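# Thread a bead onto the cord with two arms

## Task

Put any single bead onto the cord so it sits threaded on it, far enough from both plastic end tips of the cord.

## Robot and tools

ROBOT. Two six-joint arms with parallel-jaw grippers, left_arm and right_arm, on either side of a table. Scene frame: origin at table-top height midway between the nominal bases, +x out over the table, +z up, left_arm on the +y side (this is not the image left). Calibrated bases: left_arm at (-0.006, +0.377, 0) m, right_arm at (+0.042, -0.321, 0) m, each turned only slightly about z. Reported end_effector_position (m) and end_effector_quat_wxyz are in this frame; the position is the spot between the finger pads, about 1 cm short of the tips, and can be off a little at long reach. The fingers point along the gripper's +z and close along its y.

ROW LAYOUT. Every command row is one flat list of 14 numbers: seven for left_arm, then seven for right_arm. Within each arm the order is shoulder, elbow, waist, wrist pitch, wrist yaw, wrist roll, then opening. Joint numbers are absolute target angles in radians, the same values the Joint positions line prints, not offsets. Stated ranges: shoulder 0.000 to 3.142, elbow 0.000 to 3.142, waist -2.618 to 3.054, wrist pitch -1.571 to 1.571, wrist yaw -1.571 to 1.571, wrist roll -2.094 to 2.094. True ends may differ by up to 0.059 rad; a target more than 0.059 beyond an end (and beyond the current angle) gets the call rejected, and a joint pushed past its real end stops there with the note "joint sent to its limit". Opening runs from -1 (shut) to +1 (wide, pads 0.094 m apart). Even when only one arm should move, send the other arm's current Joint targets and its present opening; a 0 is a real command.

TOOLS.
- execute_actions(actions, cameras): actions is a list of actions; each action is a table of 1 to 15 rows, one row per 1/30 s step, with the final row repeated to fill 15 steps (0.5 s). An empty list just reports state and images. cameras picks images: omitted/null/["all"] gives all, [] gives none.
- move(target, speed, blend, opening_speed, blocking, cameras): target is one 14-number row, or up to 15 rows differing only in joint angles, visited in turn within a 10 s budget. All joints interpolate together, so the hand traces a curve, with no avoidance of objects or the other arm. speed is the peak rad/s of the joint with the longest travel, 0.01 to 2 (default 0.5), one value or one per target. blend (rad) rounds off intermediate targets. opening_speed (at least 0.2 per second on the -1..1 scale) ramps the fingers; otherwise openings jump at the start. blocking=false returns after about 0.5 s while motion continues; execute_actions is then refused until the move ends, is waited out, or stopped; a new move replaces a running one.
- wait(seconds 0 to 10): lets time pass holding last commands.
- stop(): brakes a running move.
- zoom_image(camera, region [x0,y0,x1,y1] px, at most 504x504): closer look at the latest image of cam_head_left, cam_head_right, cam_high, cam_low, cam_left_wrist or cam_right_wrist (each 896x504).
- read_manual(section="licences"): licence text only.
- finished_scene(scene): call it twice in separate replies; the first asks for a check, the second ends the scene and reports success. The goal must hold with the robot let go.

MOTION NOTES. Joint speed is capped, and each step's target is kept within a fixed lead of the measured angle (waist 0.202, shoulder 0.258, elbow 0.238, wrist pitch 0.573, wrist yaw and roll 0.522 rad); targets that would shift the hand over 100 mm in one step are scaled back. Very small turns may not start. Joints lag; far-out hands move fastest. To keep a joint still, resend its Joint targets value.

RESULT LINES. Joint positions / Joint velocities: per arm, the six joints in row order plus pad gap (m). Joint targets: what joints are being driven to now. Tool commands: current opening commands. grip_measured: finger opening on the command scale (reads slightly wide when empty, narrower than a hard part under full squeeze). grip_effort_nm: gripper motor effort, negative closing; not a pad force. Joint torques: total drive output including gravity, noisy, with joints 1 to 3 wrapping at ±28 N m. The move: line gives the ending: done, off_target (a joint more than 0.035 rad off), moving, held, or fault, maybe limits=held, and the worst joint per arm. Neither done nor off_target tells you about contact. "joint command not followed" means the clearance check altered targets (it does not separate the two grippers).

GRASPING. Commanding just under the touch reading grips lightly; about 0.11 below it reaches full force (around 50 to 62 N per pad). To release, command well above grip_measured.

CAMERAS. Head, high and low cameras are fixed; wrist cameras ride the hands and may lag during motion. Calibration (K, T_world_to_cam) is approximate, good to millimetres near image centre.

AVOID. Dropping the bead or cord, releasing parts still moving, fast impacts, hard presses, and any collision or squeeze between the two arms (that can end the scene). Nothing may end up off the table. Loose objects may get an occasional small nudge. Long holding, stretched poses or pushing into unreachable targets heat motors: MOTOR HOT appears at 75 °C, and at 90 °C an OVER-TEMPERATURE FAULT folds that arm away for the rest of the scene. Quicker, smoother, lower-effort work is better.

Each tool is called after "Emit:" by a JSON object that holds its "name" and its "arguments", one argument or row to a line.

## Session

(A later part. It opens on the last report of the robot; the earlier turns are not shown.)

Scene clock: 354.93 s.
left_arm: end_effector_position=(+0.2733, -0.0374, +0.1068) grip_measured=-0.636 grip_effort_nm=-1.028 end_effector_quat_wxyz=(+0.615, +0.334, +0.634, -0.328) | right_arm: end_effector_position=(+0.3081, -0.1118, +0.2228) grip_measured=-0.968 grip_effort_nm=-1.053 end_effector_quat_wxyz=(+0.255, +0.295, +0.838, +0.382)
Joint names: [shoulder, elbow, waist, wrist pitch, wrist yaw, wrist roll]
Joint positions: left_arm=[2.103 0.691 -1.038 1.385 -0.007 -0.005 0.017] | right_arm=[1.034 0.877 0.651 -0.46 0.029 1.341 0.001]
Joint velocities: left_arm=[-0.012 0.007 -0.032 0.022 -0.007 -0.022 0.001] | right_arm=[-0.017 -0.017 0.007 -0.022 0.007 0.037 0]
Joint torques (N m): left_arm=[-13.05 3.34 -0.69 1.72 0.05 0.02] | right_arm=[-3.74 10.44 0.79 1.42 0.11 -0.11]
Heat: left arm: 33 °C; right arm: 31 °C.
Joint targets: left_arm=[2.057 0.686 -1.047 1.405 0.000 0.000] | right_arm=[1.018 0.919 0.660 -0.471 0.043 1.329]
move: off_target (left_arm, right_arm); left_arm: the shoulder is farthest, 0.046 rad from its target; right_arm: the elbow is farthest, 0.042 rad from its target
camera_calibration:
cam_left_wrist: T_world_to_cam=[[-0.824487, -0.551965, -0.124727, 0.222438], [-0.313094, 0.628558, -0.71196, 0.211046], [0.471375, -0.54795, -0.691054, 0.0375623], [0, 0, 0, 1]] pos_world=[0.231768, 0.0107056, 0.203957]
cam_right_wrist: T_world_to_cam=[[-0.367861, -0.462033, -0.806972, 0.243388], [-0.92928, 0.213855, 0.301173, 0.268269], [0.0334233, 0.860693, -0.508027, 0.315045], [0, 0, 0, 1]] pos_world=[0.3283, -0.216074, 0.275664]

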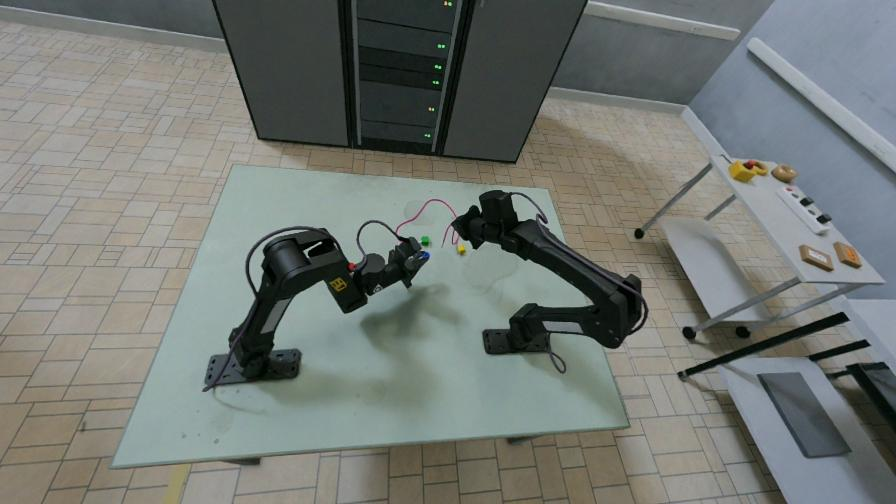

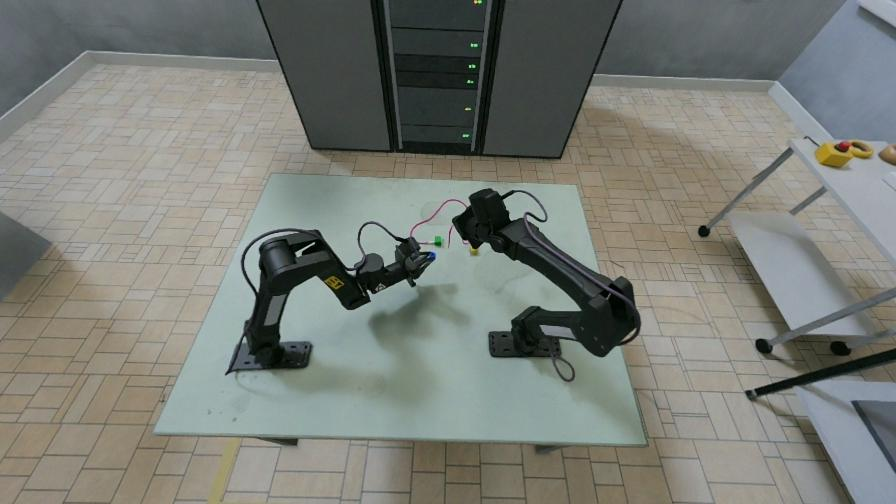

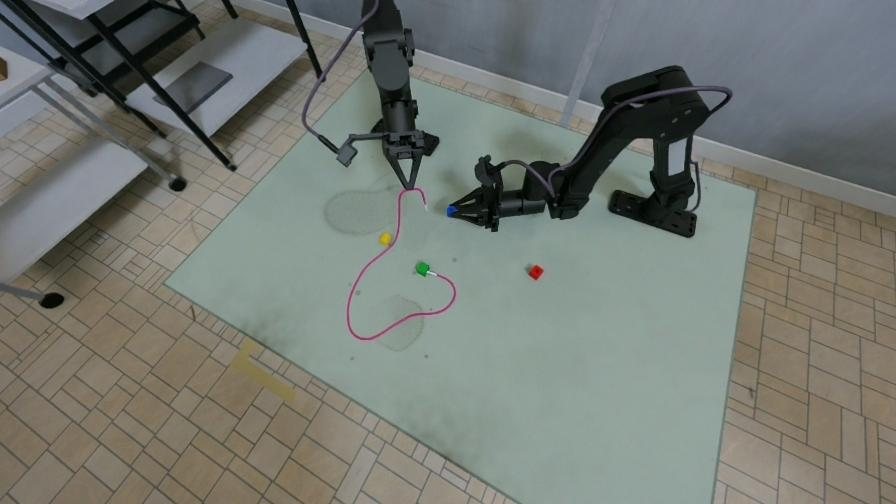

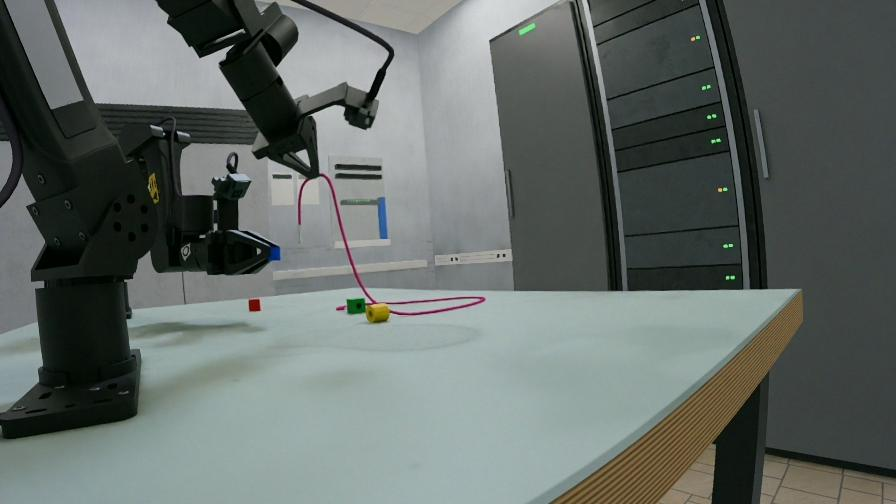

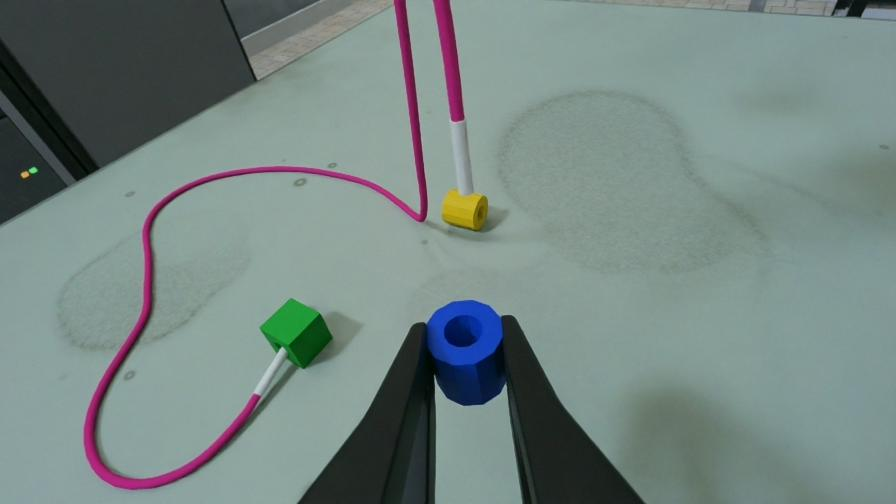

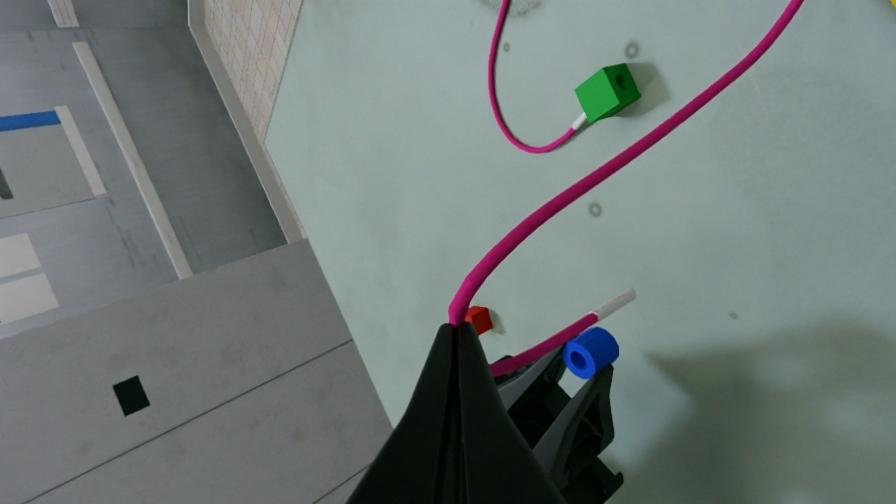

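Emit:
{"name": "move", "arguments": {
  "target": [
    [2.057,0.686,-1.047,1.405,0,0,-0.75,1.018,0.98,0.66,-0.49,0.043,1.329,-1],
    [2.057,0.686,-1.047,1.405,0,0,-0.75,1.025,0.982,0.80,-0.49,0.043,1.329,-1]
  ],
  "speed": 0.15,
  "cameras": ["cam_left_wrist","cam_right_wrist","cam_low"]
}}

Emit:
{"name": "zoom_image", "arguments": {
  "camera": "cam_low",
  "region": [200, 130, 400, 290]
}}

Scene clock: 392.00 s.
left_arm: end_effector_position=(+0.2733, -0.0375, +0.1071) grip_measured=-0.636 grip_effort_nm=-1.028 end_effector_quat_wxyz=(+0.616, +0.334, +0.633, -0.328) | right_arm: end_effector_position=(+0.2789, -0.0737, +0.2464) grip_measured=-0.968 grip_effort_nm=-1.053 end_effector_quat_wxyz=(+0.237, +0.233, +0.847, +0.415)
Joint names: [shoulder, elbow, waist, wrist pitch, wrist yaw, wrist roll]
Joint positions: left_arm=[2.103 0.691 -1.038 1.386 -0.006 -0.004 0.017] | right_arm=[1.034 0.937 0.793 -0.479 0.031 1.341 0.001]
Joint velocities: left_arm=[-0.017 -0.017 0.002 0.007 -0.007 -0.007 0] | right_arm=[0.022 0.002 -0.007 -0.022 0.022 0.051 0.001]
Joint torques (N m): left_arm=[-13.08 3.32 -0.68 1.72 0.05 0.03] | right_arm=[-3.07 10.61 0.66 1.44 0.1 -0.12]
Heat: left arm: 34 °C; right arm: 28 °C.
Joint targets: left_arm=[2.057 0.686 -1.047 1.405 0.000 0.000] | right_arm=[1.025 0.982 0.800 -0.490 0.043 1.329]
move: off_target (left_arm, right_arm); left_arm: the shoulder is farthest, 0.046 rad from its target; right_arm: the elbow is farthest, 0.045 rad from its target
camera_calibration:
cam_left_wrist: T_world_to_cam=[[-0.824585, -0.551735, -0.125094, 0.22248], [-0.312176, 0.628151, -0.712722, 0.211075], [0.471811, -0.548648, -0.690202, 0.0375222], [0, 0, 0, 1]] pos_world=[0.231643, 0.0107495, 0.204167]
cam_right_wrist: T_world_to_cam=[[-0.276314, -0.484645, -0.829922, 0.247764], [-0.958319, 0.0736783, 0.276037, 0.229841], [-0.0726325, 0.871603, -0.484802, 0.319813], [0, 0, 0, 1]] pos_world=[0.31195, -0.175606, 0.297226]
Images, in order (width x height): cam_low 896x504, cam_left_wrist 896x504, cam_right_wrist 896x504.

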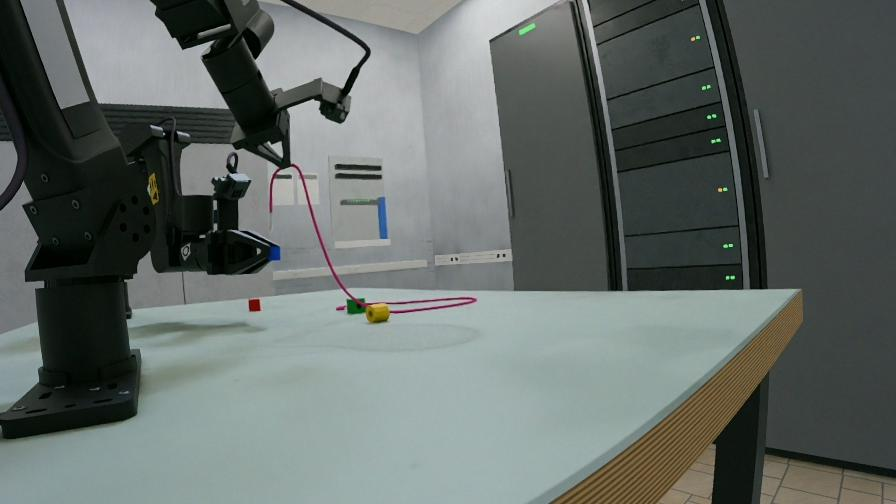

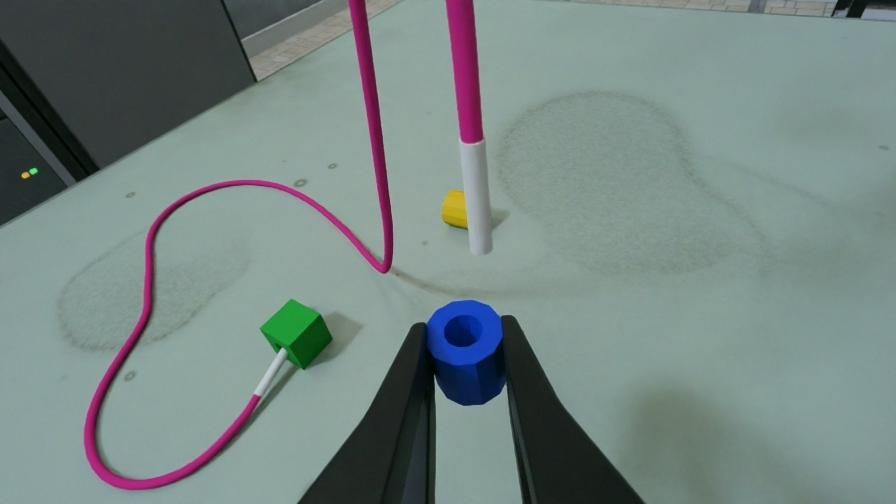

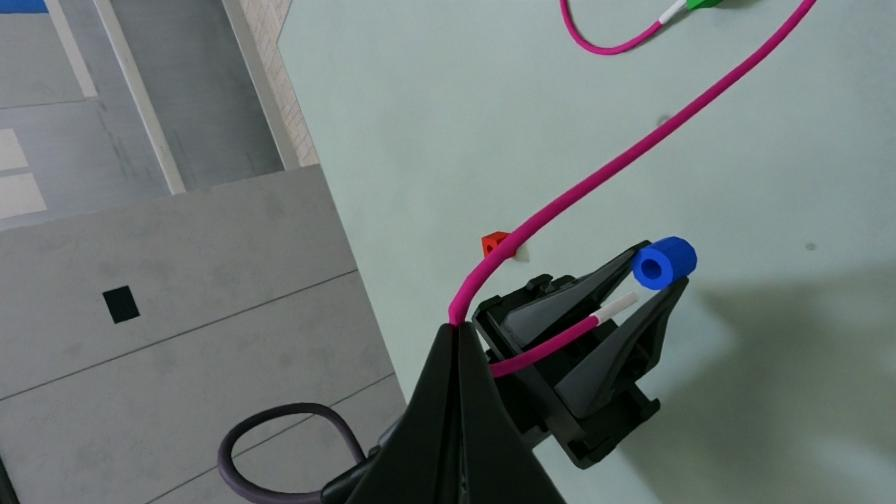

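Scaled by 2.520 from the camera's 896x504 image, which has a finer 1280x720 frame.

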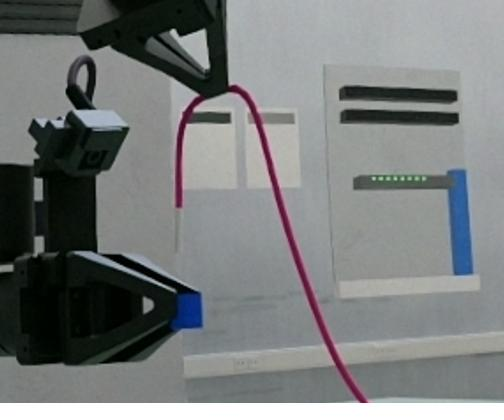

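Emit:
{"name": "move", "arguments": {
  "target": [2.057,0.686,-1.047,1.405,0,0,-0.75,1.065,0.982,0.766,-0.45,0.043,1.329,-1],
  "speed": 0.1,
  "cameras": ["cam_left_wrist","cam_low"]
}}

Emit:
{"name": "zoom_image", "arguments": {
  "camera": "cam_low",
  "region": [230, 190, 330, 270]
}}

Scene clock: 418.53 s.
left_arm: end_effector_position=(+0.2733, -0.0375, +0.1071) grip_measured=-0.636 grip_effort_nm=-1.038 end_effector_quat_wxyz=(+0.616, +0.334, +0.633, -0.328) | right_arm: end_effector_position=(+0.2865, -0.0752, +0.2382) grip_measured=-0.968 grip_effort_nm=-1.053 end_effector_quat_wxyz=(+0.236, +0.243, +0.850, +0.403)
Joint names: [shoulder, elbow, waist, wrist pitch, wrist yaw, wrist roll]
Joint positions: left_arm=[2.103 0.691 -1.038 1.386 -0.006 -0.004 0.017] | right_arm=[1.062 0.937 0.774 -0.474 0.031 1.341 0.001]
Joint velocities: left_arm=[-0.002 0.022 -0.002 0.066 0.007 0.037 0] | right_arm=[0.002 -0.012 -0.012 0.081 -0.007 -0.007 0.001]
Joint torques (N m): left_arm=[-13.09 3.32 -0.7 1.71 0.04 0.03] | right_arm=[-2.45 10.55 -0.68 1.78 0.12 -0.11]
Heat: left arm: 35 °C; right arm: 28 °C.
Joint targets: left_arm=[2.057 0.686 -1.047 1.405 0.000 0.000] | right_arm=[1.065 0.982 0.766 -0.450 0.043 1.329]
move: off_target (left_arm, right_arm); left_arm: the shoulder is farthest, 0.046 rad from its target; right_arm: the elbow is farthest, 0.045 rad from its target
camera_calibration:
cam_left_wrist: T_world_to_cam=[[-0.824585, -0.551735, -0.125094, 0.22248], [-0.312176, 0.628151, -0.712722, 0.211075], [0.471811, -0.548648, -0.690202, 0.0375222], [0, 0, 0, 1]] pos_world=[0.231643, 0.0107495, 0.204167]
Images, in order (width x height): cam_low 896x504, cam_left_wrist 896x504.

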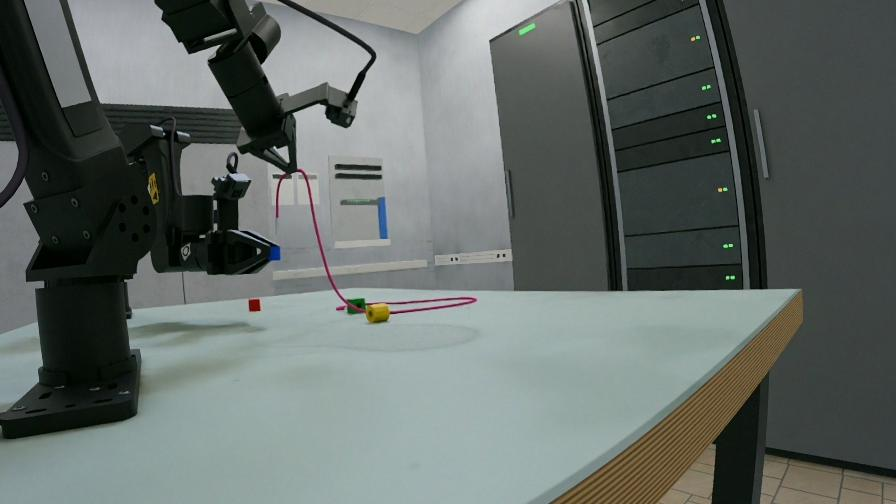

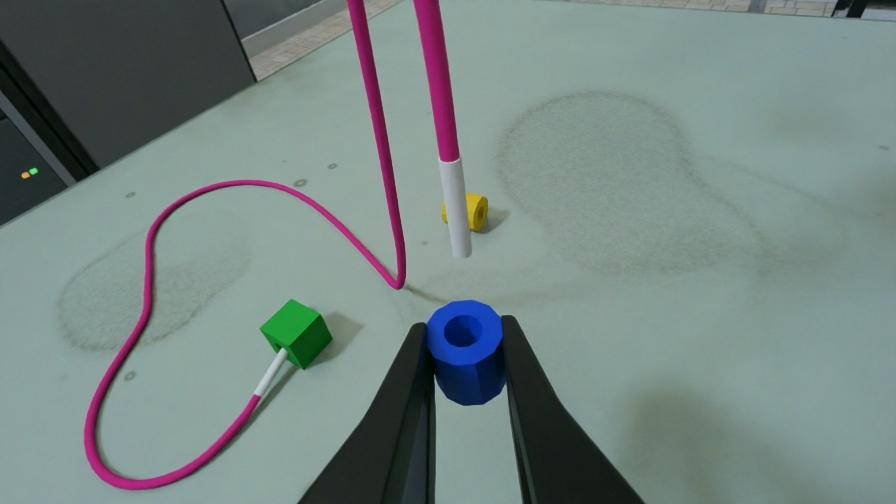

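Scaled by 5.040 from the camera's 896x504 image, which has a finer 1280x720 frame.

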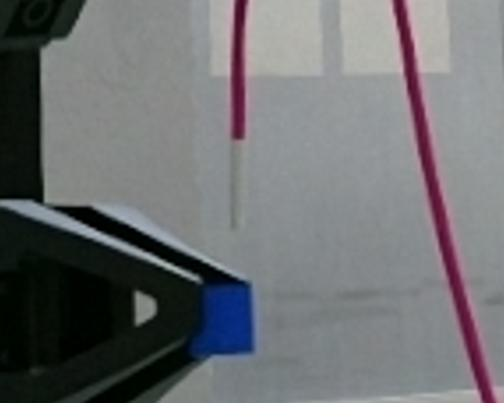

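Emit:
{"name": "move", "arguments": {
  "target": [2.057,0.686,-1.047,1.405,0,0,-0.75,1.065,0.982,0.797,-0.45,0.043,1.329,-1],
  "speed": 0.1,
  "cameras": ["cam_left_wrist","cam_low"]
}}

Emit:
{"name": "zoom_image", "arguments": {
  "camera": "cam_low",
  "region": [230, 190, 330, 270]
}}

Scene clock: 462.17 s.
left_arm: end_effector_position=(+0.2733, -0.0375, +0.1071) grip_measured=-0.636 grip_effort_nm=-1.033 end_effector_quat_wxyz=(+0.616, +0.334, +0.633, -0.328) | right_arm: end_effector_position=(+0.2827, -0.0714, +0.2384) grip_measured=-0.968 grip_effort_nm=-1.053 end_effector_quat_wxyz=(+0.233, +0.236, +0.852, +0.406)
Joint names: [shoulder, elbow, waist, wrist pitch, wrist yaw, wrist roll]
Joint positions: left_arm=[2.103 0.691 -1.038 1.386 -0.006 -0.004 0.017] | right_arm=[1.062 0.937 0.789 -0.473 0.031 1.341 0.001]
Joint velocities: left_arm=[-0.002 -0.007 -0.012 -0.007 -0.007 -0.051 0.001] | right_arm=[0.002 0.007 -0.007 0.066 -0.051 -0.066 0]
Joint torques (N m): left_arm=[-13.09 3.3 -0.68 1.71 0.04 0.03] | right_arm=[-2.45 10.62 0.77 1.78 0.11 -0.1]
Heat: left arm: 35 °C; right arm: 31 °C.
Joint targets: left_arm=[2.057 0.686 -1.047 1.405 0.000 0.000] | right_arm=[1.065 0.982 0.797 -0.450 0.043 1.329]
move: off_target (left_arm, right_arm); left_arm: the shoulder is farthest, 0.046 rad from its target; right_arm: the elbow is farthest, 0.045 rad from its target
camera_calibration:
cam_left_wrist: T_world_to_cam=[[-0.824585, -0.551735, -0.125094, 0.22248], [-0.312176, 0.628151, -0.712722, 0.211075], [0.471811, -0.548648, -0.690202, 0.0375222], [0, 0, 0, 1]] pos_world=[0.231643, 0.0107495, 0.204167]
Images, in order (width x height): cam_low 896x504, cam_left_wrist 896x504.

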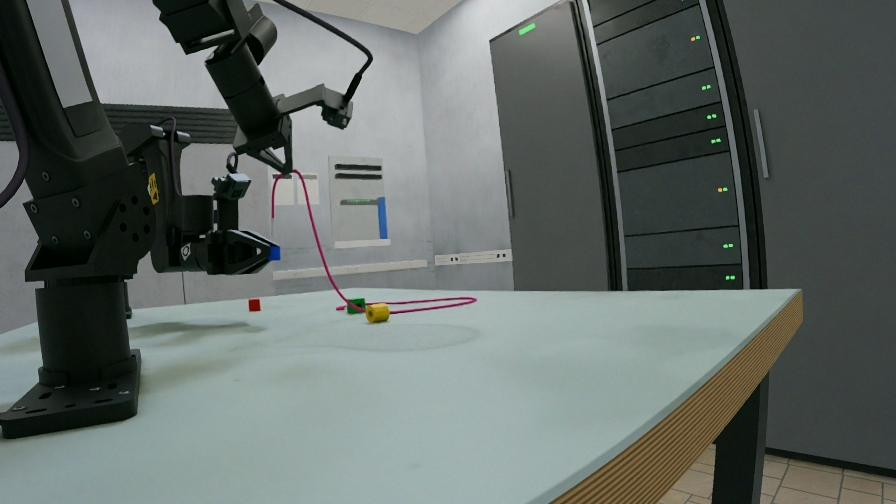

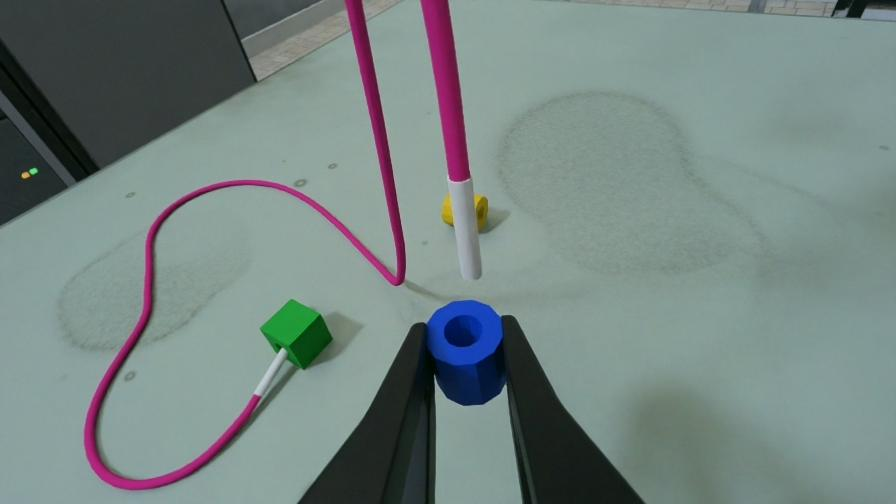

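Scaled by 5.040 from the camera's 896x504 image, which has a finer 1280x720 frame.

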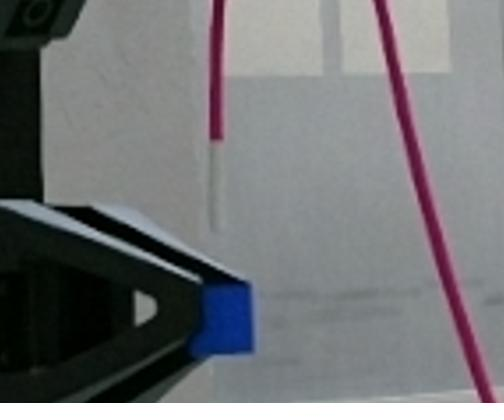

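Emit:
{"name": "move", "arguments": {
  "target": [2.057,0.686,-1.047,1.405,0,0,-0.75,1.078,0.885,0.797,-0.408,0.043,1.329,-1],
  "speed": 0.1,
  "cameras": ["cam_left_wrist","cam_low"]
}}

Emit:
{"name": "zoom_image", "arguments": {
  "camera": "cam_low",
  "region": [230, 190, 330, 270]
}}

Emit:
{"name": "zoom_image", "arguments": {
  "camera": "cam_left_wrist",
  "region": [350, 180, 600, 430]
}}

Scene clock: 474.57 s.
left_arm: end_effector_position=(+0.2733, -0.0375, +0.1071) grip_measured=-0.636 grip_effort_nm=-1.028 end_effector_quat_wxyz=(+0.616, +0.334, +0.633, -0.328) | right_arm: end_effector_position=(+0.2850, -0.0691, +0.2272) grip_measured=-0.968 grip_effort_nm=-1.057 end_effector_quat_wxyz=(+0.232, +0.236, +0.853, +0.403)
Joint names: [shoulder, elbow, waist, wrist pitch, wrist yaw, wrist roll]
Joint positions: left_arm=[2.103 0.691 -1.038 1.386 -0.006 -0.004 0.017] | right_arm=[1.075 0.903 0.789 -0.432 0.031 1.341 0.001]
Joint velocities: left_arm=[0.027 0.002 0.017 0.095 -0.037 -0.081 -0.001] | right_arm=[0.012 -0.007 -0.017 -0.007 -0.051 -0.007 0]
Joint torques (N m): left_arm=[-13.08 3.33 -0.69 1.71 0.04 0.03] | right_arm=[-2.55 5.9 0.73 1.8 0.11 -0.1]
Heat: left arm: 35 °C; right arm: 31 °C.
Joint targets: left_arm=[2.057 0.686 -1.047 1.405 0.000 0.000] | right_arm=[1.078 0.885 0.797 -0.408 0.043 1.329]
move: off_target (left_arm); left_arm: the shoulder is farthest, 0.046 rad from its target
camera_calibration:
cam_left_wrist: T_world_to_cam=[[-0.824585, -0.551735, -0.125094, 0.22248], [-0.312176, 0.628151, -0.712722, 0.211075], [0.471811, -0.548648, -0.690202, 0.0375222], [0, 0, 0, 1]] pos_world=[0.231643, 0.0107495, 0.204167]
Images, in order (width x height): cam_low 896x504, cam_left_wrist 896x504.

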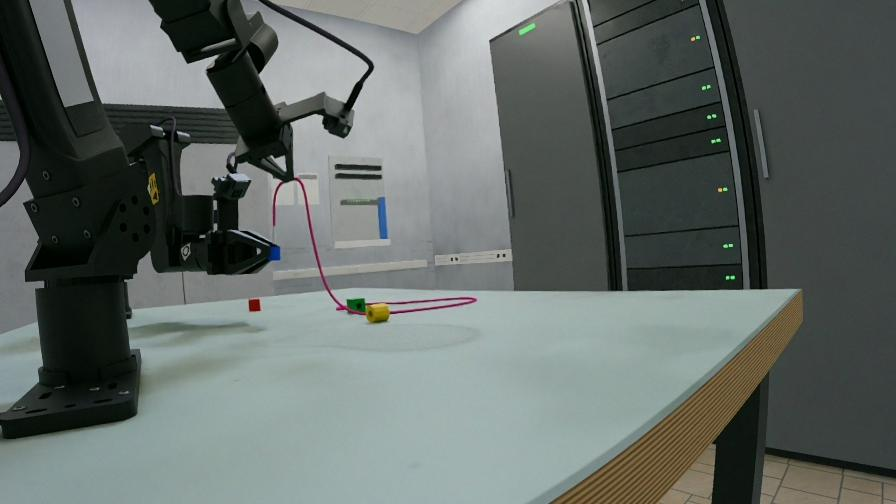

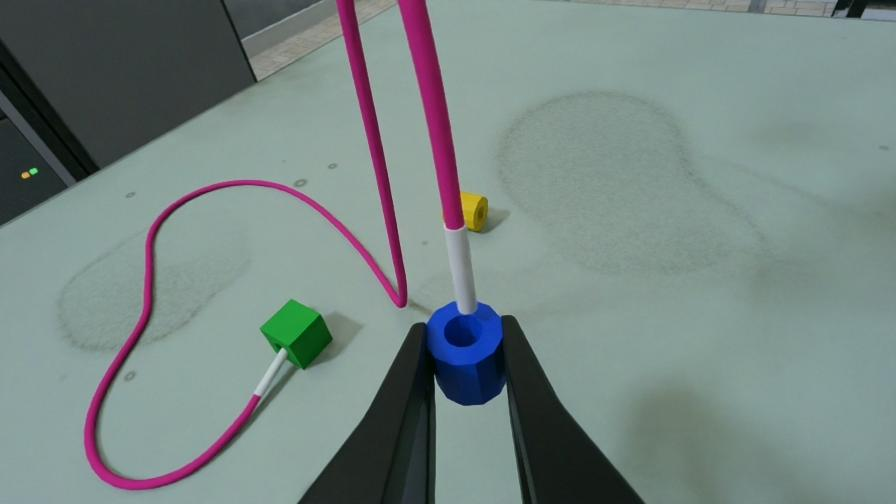

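Scaled by 5.040 from the camera's 896x504 image, which has a finer 1280x720 frame.

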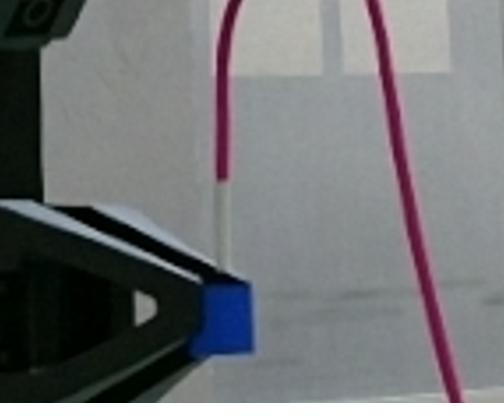

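Scaled by 2.016 from the camera's 896x504 image, which has a finer 1280x720 frame.

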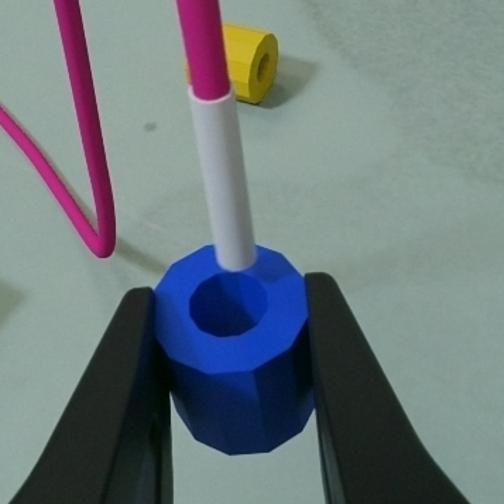

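Emit:
{"name": "move", "arguments": {
  "target": [2.057,0.686,-1.047,1.405,0,0,-0.75,1.083,0.86,0.803,-0.385,0.043,1.329,-1],
  "speed": 0.05,
  "cameras": ["cam_left_wrist"]
}}

Emit:
{"name": "zoom_image", "arguments": {
  "camera": "cam_left_wrist",
  "region": [350, 180, 600, 430]
}}

Scene clock: 488.73 s.
left_arm: end_effector_position=(+0.2733, -0.0375, +0.1071) grip_measured=-0.636 grip_effort_nm=-1.028 end_effector_quat_wxyz=(+0.616, +0.334, +0.633, -0.328) | right_arm: end_effector_position=(+0.2838, -0.0675, +0.2212) grip_measured=-0.968 grip_effort_nm=-1.057 end_effector_quat_wxyz=(+0.231, +0.234, +0.854, +0.404)
Joint names: [shoulder, elbow, waist, wrist pitch, wrist yaw, wrist roll]
Joint positions: left_arm=[2.103 0.691 -1.038 1.386 -0.006 -0.004 0.017] | right_arm=[1.075 0.88 0.794 -0.408 0.031 1.341 0.001]
Joint velocities: left_arm=[0.002 0.002 -0.012 -0.066 -0.007 0.066 0] | right_arm=[0.012 -0.007 0.012 -0.022 -0.007 -0.022 -0.001]
Joint torques (N m): left_arm=[-13.11 3.32 -0.69 1.72 0.04 0.02] | right_arm=[-2.09 5.78 0.72 1.77 0.11 -0.1]
Heat: left arm: 35 °C; right arm: 31 °C.
Joint targets: left_arm=[2.057 0.686 -1.047 1.405 0.000 0.000] | right_arm=[1.083 0.860 0.803 -0.385 0.043 1.329]
move: off_target (left_arm); left_arm: the shoulder is farthest, 0.046 rad from its target
camera_calibration:
cam_left_wrist: T_world_to_cam=[[-0.824585, -0.551735, -0.125094, 0.22248], [-0.312176, 0.628151, -0.712722, 0.211075], [0.471811, -0.548648, -0.690202, 0.0375222], [0, 0, 0, 1]] pos_world=[0.231643, 0.0107495, 0.204167]
Images, in order (width x height): cam_left_wrist 896x504.

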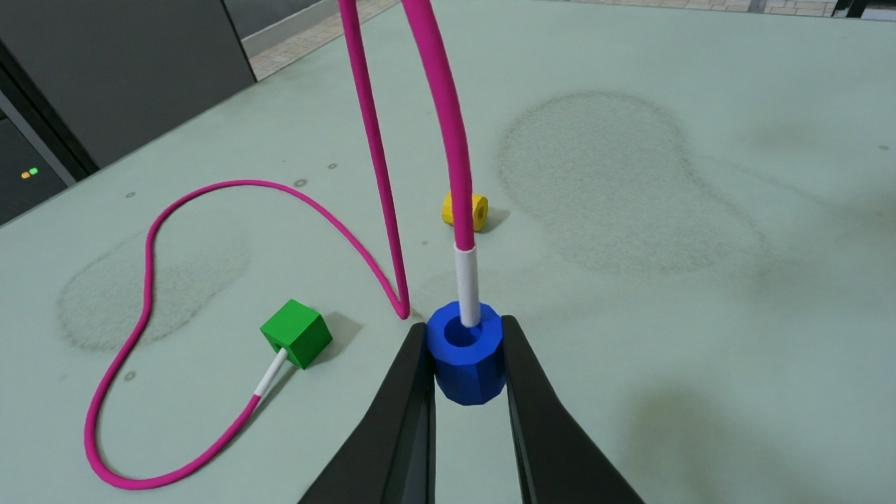

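Scaled by 2.016 from the camera's 896x504 image, which has a finer 1280x720 frame.

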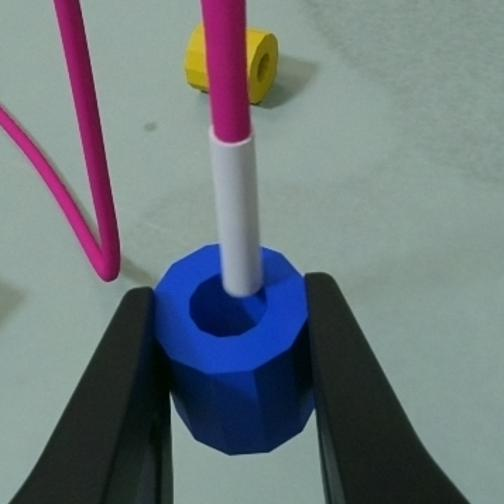

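Emit:
{"name": "move", "arguments": {
  "target": [2.057,0.686,-1.047,1.405,0,0,-0.75,1.1,0.93,0.807,-0.42,0.043,1.329,-1],
  "speed": 0.05,
  "cameras": ["cam_left_wrist"]
}}

Emit:
{"name": "zoom_image", "arguments": {
  "camera": "cam_left_wrist",
  "region": [350, 180, 600, 430]
}}

Scene clock: 499.37 s.
left_arm: end_effector_position=(+0.2733, -0.0375, +0.1071) grip_measured=-0.636 grip_effort_nm=-1.028 end_effector_quat_wxyz=(+0.616, +0.334, +0.633, -0.328) | right_arm: end_effector_position=(+0.2842, -0.0651, +0.2145) grip_measured=-0.968 grip_effort_nm=-1.057 end_effector_quat_wxyz=(+0.226, +0.234, +0.859, +0.397)
Joint names: [shoulder, elbow, waist, wrist pitch, wrist yaw, wrist roll]
Joint positions: left_arm=[2.103 0.691 -1.038 1.386 -0.006 -0.004 0.017] | right_arm=[1.095 0.88 0.798 -0.408 0.031 1.341 0.001]
Joint velocities: left_arm=[-0.012 -0.002 -0.007 0.051 -0.022 0.037 -0.001] | right_arm=[-0.007 -0.017 -0.002 0.007 -0.081 -0.037 0]
Joint torques (N m): left_arm=[-13.08 3.33 -0.7 1.71 0.04 0.03] | right_arm=[-2.5 11.15 0.75 1.38 0.11 -0.1]
Heat: left arm: 36 °C; right arm: 31 °C.
Joint targets: left_arm=[2.057 0.686 -1.047 1.405 0.000 0.000] | right_arm=[1.100 0.930 0.807 -0.420 0.043 1.329]
move: off_target (left_arm, right_arm); left_arm: the shoulder is farthest, 0.046 rad from its target; right_arm: the elbow is farthest, 0.050 rad from its target
camera_calibration:
cam_left_wrist: T_world_to_cam=[[-0.824585, -0.551735, -0.125094, 0.22248], [-0.312176, 0.628151, -0.712722, 0.211075], [0.471811, -0.548648, -0.690202, 0.0375222], [0, 0, 0, 1]] pos_world=[0.231643, 0.0107495, 0.204167]
Images, in order (width x height): cam_left_wrist 896x504.

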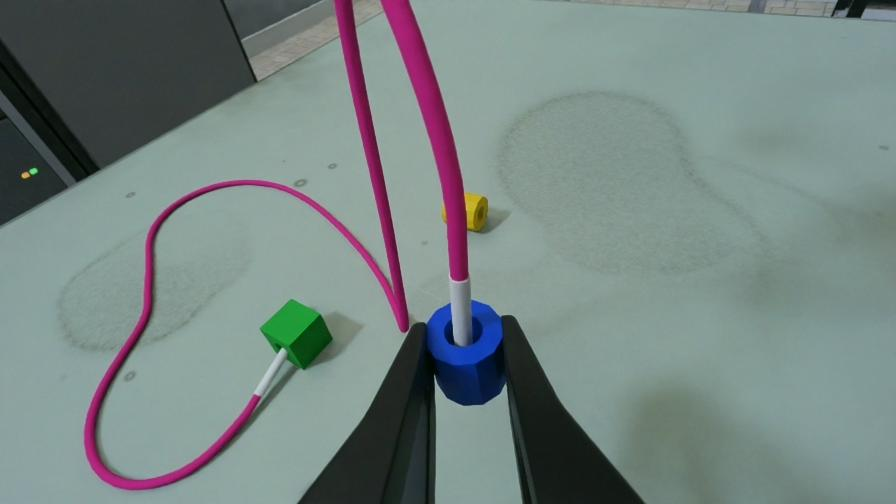

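Scaled by 2.016 from the camera's 896x504 image, which has a finer 1280x720 frame.

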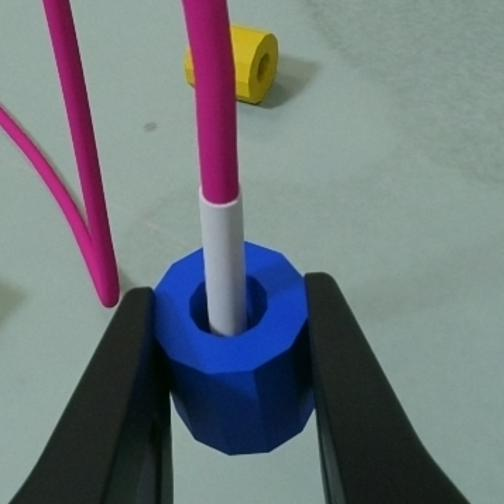

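Emit:
{"name": "move", "arguments": {
  "target": [2.057,0.686,-1.047,1.405,0,0,-0.75,1.1,0.965,0.784,-0.455,0.043,1.329,-1],
  "speed": 0.05,
  "cameras": ["cam_left_wrist"]
}}

Emit:
{"name": "zoom_image", "arguments": {
  "camera": "cam_left_wrist",
  "region": [350, 180, 600, 430]
}}

Scene clock: 508.57 s.
left_arm: end_effector_position=(+0.2733, -0.0375, +0.1071) grip_measured=-0.636 grip_effort_nm=-1.028 end_effector_quat_wxyz=(+0.616, +0.334, +0.633, -0.328) | right_arm: end_effector_position=(+0.2859, -0.0663, +0.2256) grip_measured=-0.968 grip_effort_nm=-1.057 end_effector_quat_wxyz=(+0.228, +0.236, +0.857, +0.398)
Joint names: [shoulder, elbow, waist, wrist pitch, wrist yaw, wrist roll]
Joint positions: left_arm=[2.103 0.691 -1.038 1.386 -0.006 -0.004 0.017] | right_arm=[1.095 0.919 0.793 -0.442 0.031 1.341 0.001]
Joint velocities: left_arm=[-0.012 0.002 -0.007 -0.051 0.037 -0.051 0] | right_arm=[0.012 -0.012 -0.002 -0.022 0.022 -0.007 -0.001]
Joint torques (N m): left_arm=[-13.11 3.33 -0.68 1.71 0.04 0.03] | right_arm=[-2.58 10.77 -0.75 1.4 0.12 -0.11]
Heat: left arm: 36 °C; right arm: 30 °C.
Joint targets: left_arm=[2.057 0.686 -1.047 1.405 0.000 0.000] | right_arm=[1.100 0.965 0.784 -0.455 0.043 1.329]
move: off_target (left_arm, right_arm); left_arm: the shoulder is farthest, 0.046 rad from its target; right_arm: the elbow is farthest, 0.046 rad from its target
camera_calibration:
cam_left_wrist: T_world_to_cam=[[-0.824585, -0.551735, -0.125094, 0.22248], [-0.312176, 0.628151, -0.712722, 0.211075], [0.471811, -0.548648, -0.690202, 0.0375222], [0, 0, 0, 1]] pos_world=[0.231643, 0.0107495, 0.204167]
Images, in order (width x height): cam_left_wrist 896x504.

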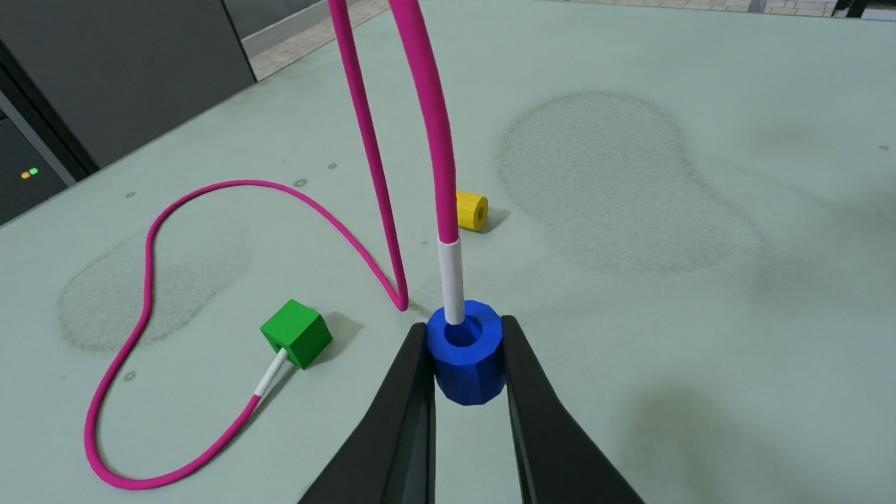

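Scaled by 2.016 from the camera's 896x504 image, which has a finer 1280x720 frame.

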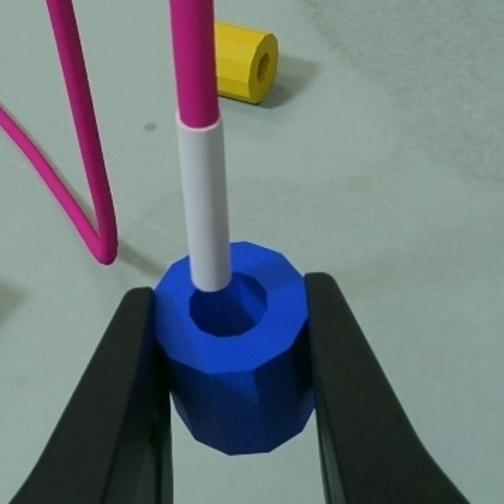

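Emit:
{"name": "move", "arguments": {
  "target": [2.057,0.686,-1.047,1.405,0,0,-0.75,1.1,0.872,0.784,-0.404,0.043,1.329,-1],
  "speed": 0.05,
  "cameras": ["cam_left_wrist"]
}}

Emit:
{"name": "zoom_image", "arguments": {
  "camera": "cam_left_wrist",
  "region": [350, 180, 600, 430]
}}

Scene clock: 526.17 s.
left_arm: end_effector_position=(+0.2733, -0.0375, +0.1071) grip_measured=-0.636 grip_effort_nm=-1.033 end_effector_quat_wxyz=(+0.616, +0.334, +0.633, -0.328) | right_arm: end_effector_position=(+0.2849, -0.0674, +0.2159) grip_measured=-0.968 grip_effort_nm=-1.057 end_effector_quat_wxyz=(+0.225, +0.236, +0.860, +0.393)
Joint names: [shoulder, elbow, waist, wrist pitch, wrist yaw, wrist roll]
Joint positions: left_arm=[2.103 0.691 -1.038 1.386 -0.006 -0.004 0.017] | right_arm=[1.095 0.891 0.793 -0.427 0.031 1.341 0.001]
Joint velocities: left_arm=[-0.017 -0.012 -0.007 -0.022 0.007 -0.007 0] | right_arm=[-0.027 0.007 -0.007 -0.007 0.022 -0.051 0]
Joint torques (N m): left_arm=[-13.09 3.33 -0.69 1.71 0.04 0.03] | right_arm=[-2.59 5.72 -0.8 1.77 0.1 -0.1]
Heat: left arm: 36 °C; right arm: 30 °C.
Joint targets: left_arm=[2.057 0.686 -1.047 1.405 0.000 0.000] | right_arm=[1.100 0.872 0.784 -0.404 0.043 1.329]
move: off_target (left_arm); left_arm: the shoulder is farthest, 0.046 rad from its target
camera_calibration:
cam_left_wrist: T_world_to_cam=[[-0.824585, -0.551735, -0.125094, 0.22248], [-0.312176, 0.628151, -0.712722, 0.211075], [0.471811, -0.548648, -0.690202, 0.0375222], [0, 0, 0, 1]] pos_world=[0.231643, 0.0107495, 0.204167]
Images, in order (width x height): cam_left_wrist 896x504.

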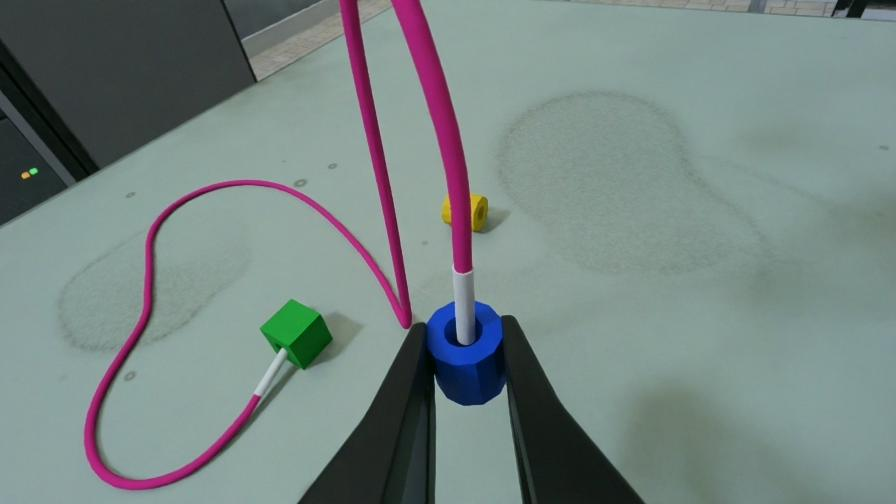

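Scaled by 2.016 from the camera's 896x504 image, which has a finer 1280x720 frame.

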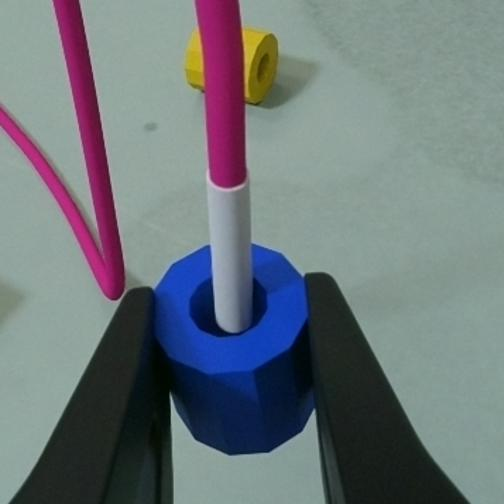

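Emit:
{"name": "move", "arguments": {
  "target": [2.057,0.686,-1.047,1.405,0,0,-0.75,1.1,0.857,0.776,-0.389,0.043,1.329,-1],
  "speed": 0.05,
  "cameras": ["cam_left_wrist"]
}}

Emit:
{"name": "zoom_image", "arguments": {
  "camera": "cam_left_wrist",
  "region": [350, 180, 600, 430]
}}

Scene clock: 534.43 s.
left_arm: end_effector_position=(+0.2733, -0.0375, +0.1071) grip_measured=-0.636 grip_effort_nm=-1.023 end_effector_quat_wxyz=(+0.616, +0.334, +0.633, -0.328) | right_arm: end_effector_position=(+0.2870, -0.0692, +0.2123) grip_measured=-0.968 grip_effort_nm=-1.057 end_effector_quat_wxyz=(+0.227, +0.240, +0.859, +0.392)
Joint names: [shoulder, elbow, waist, wrist pitch, wrist yaw, wrist roll]
Joint positions: left_arm=[2.103 0.691 -1.038 1.386 -0.006 -0.004 0.017] | right_arm=[1.095 0.877 0.785 -0.412 0.031 1.341 0.001]
Joint velocities: left_arm=[0.012 -0.007 0.002 0.022 -0.066 -0.066 -0.001] | right_arm=[0.002 -0.007 -0.002 0.037 -0.007 0.007 0.001]
Joint torques (N m): left_arm=[-13.09 3.33 -0.69 1.71 0.04 0.03] | right_arm=[-2.5 5.75 -0.77 1.75 0.11 -0.11]
Heat: left arm: 36 °C; right arm: 31 °C.
Joint targets: left_arm=[2.057 0.686 -1.047 1.405 0.000 0.000] | right_arm=[1.100 0.857 0.776 -0.389 0.043 1.329]
move: off_target (left_arm); left_arm: the shoulder is farthest, 0.046 rad from its target
camera_calibration:
cam_left_wrist: T_world_to_cam=[[-0.824585, -0.551735, -0.125094, 0.22248], [-0.312176, 0.628151, -0.712722, 0.211075], [0.471811, -0.548648, -0.690202, 0.0375222], [0, 0, 0, 1]] pos_world=[0.231643, 0.0107495, 0.204167]
Images, in order (width x height): cam_left_wrist 896x504.

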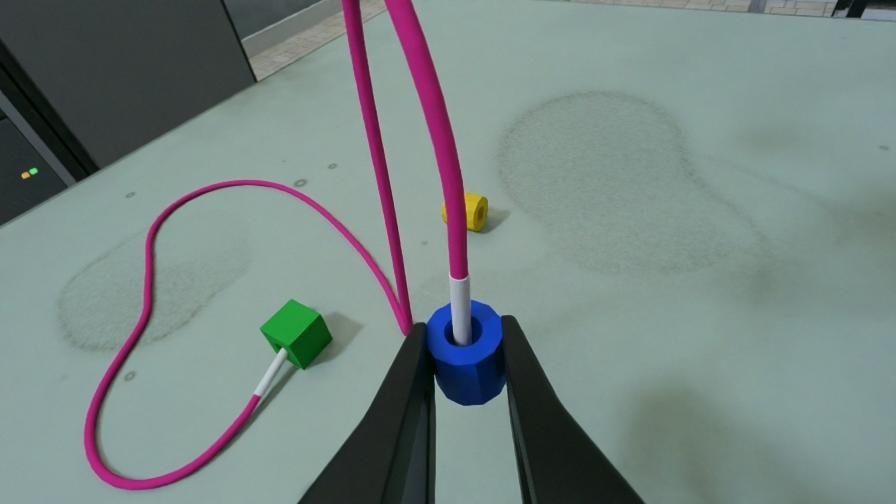

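Scaled by 2.016 from the camera's 896x504 image, which has a finer 1280x720 frame.

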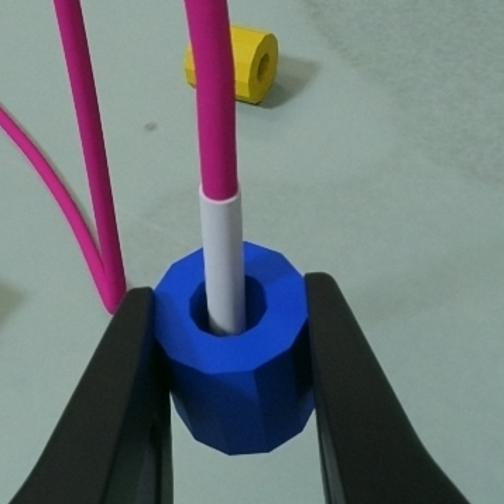

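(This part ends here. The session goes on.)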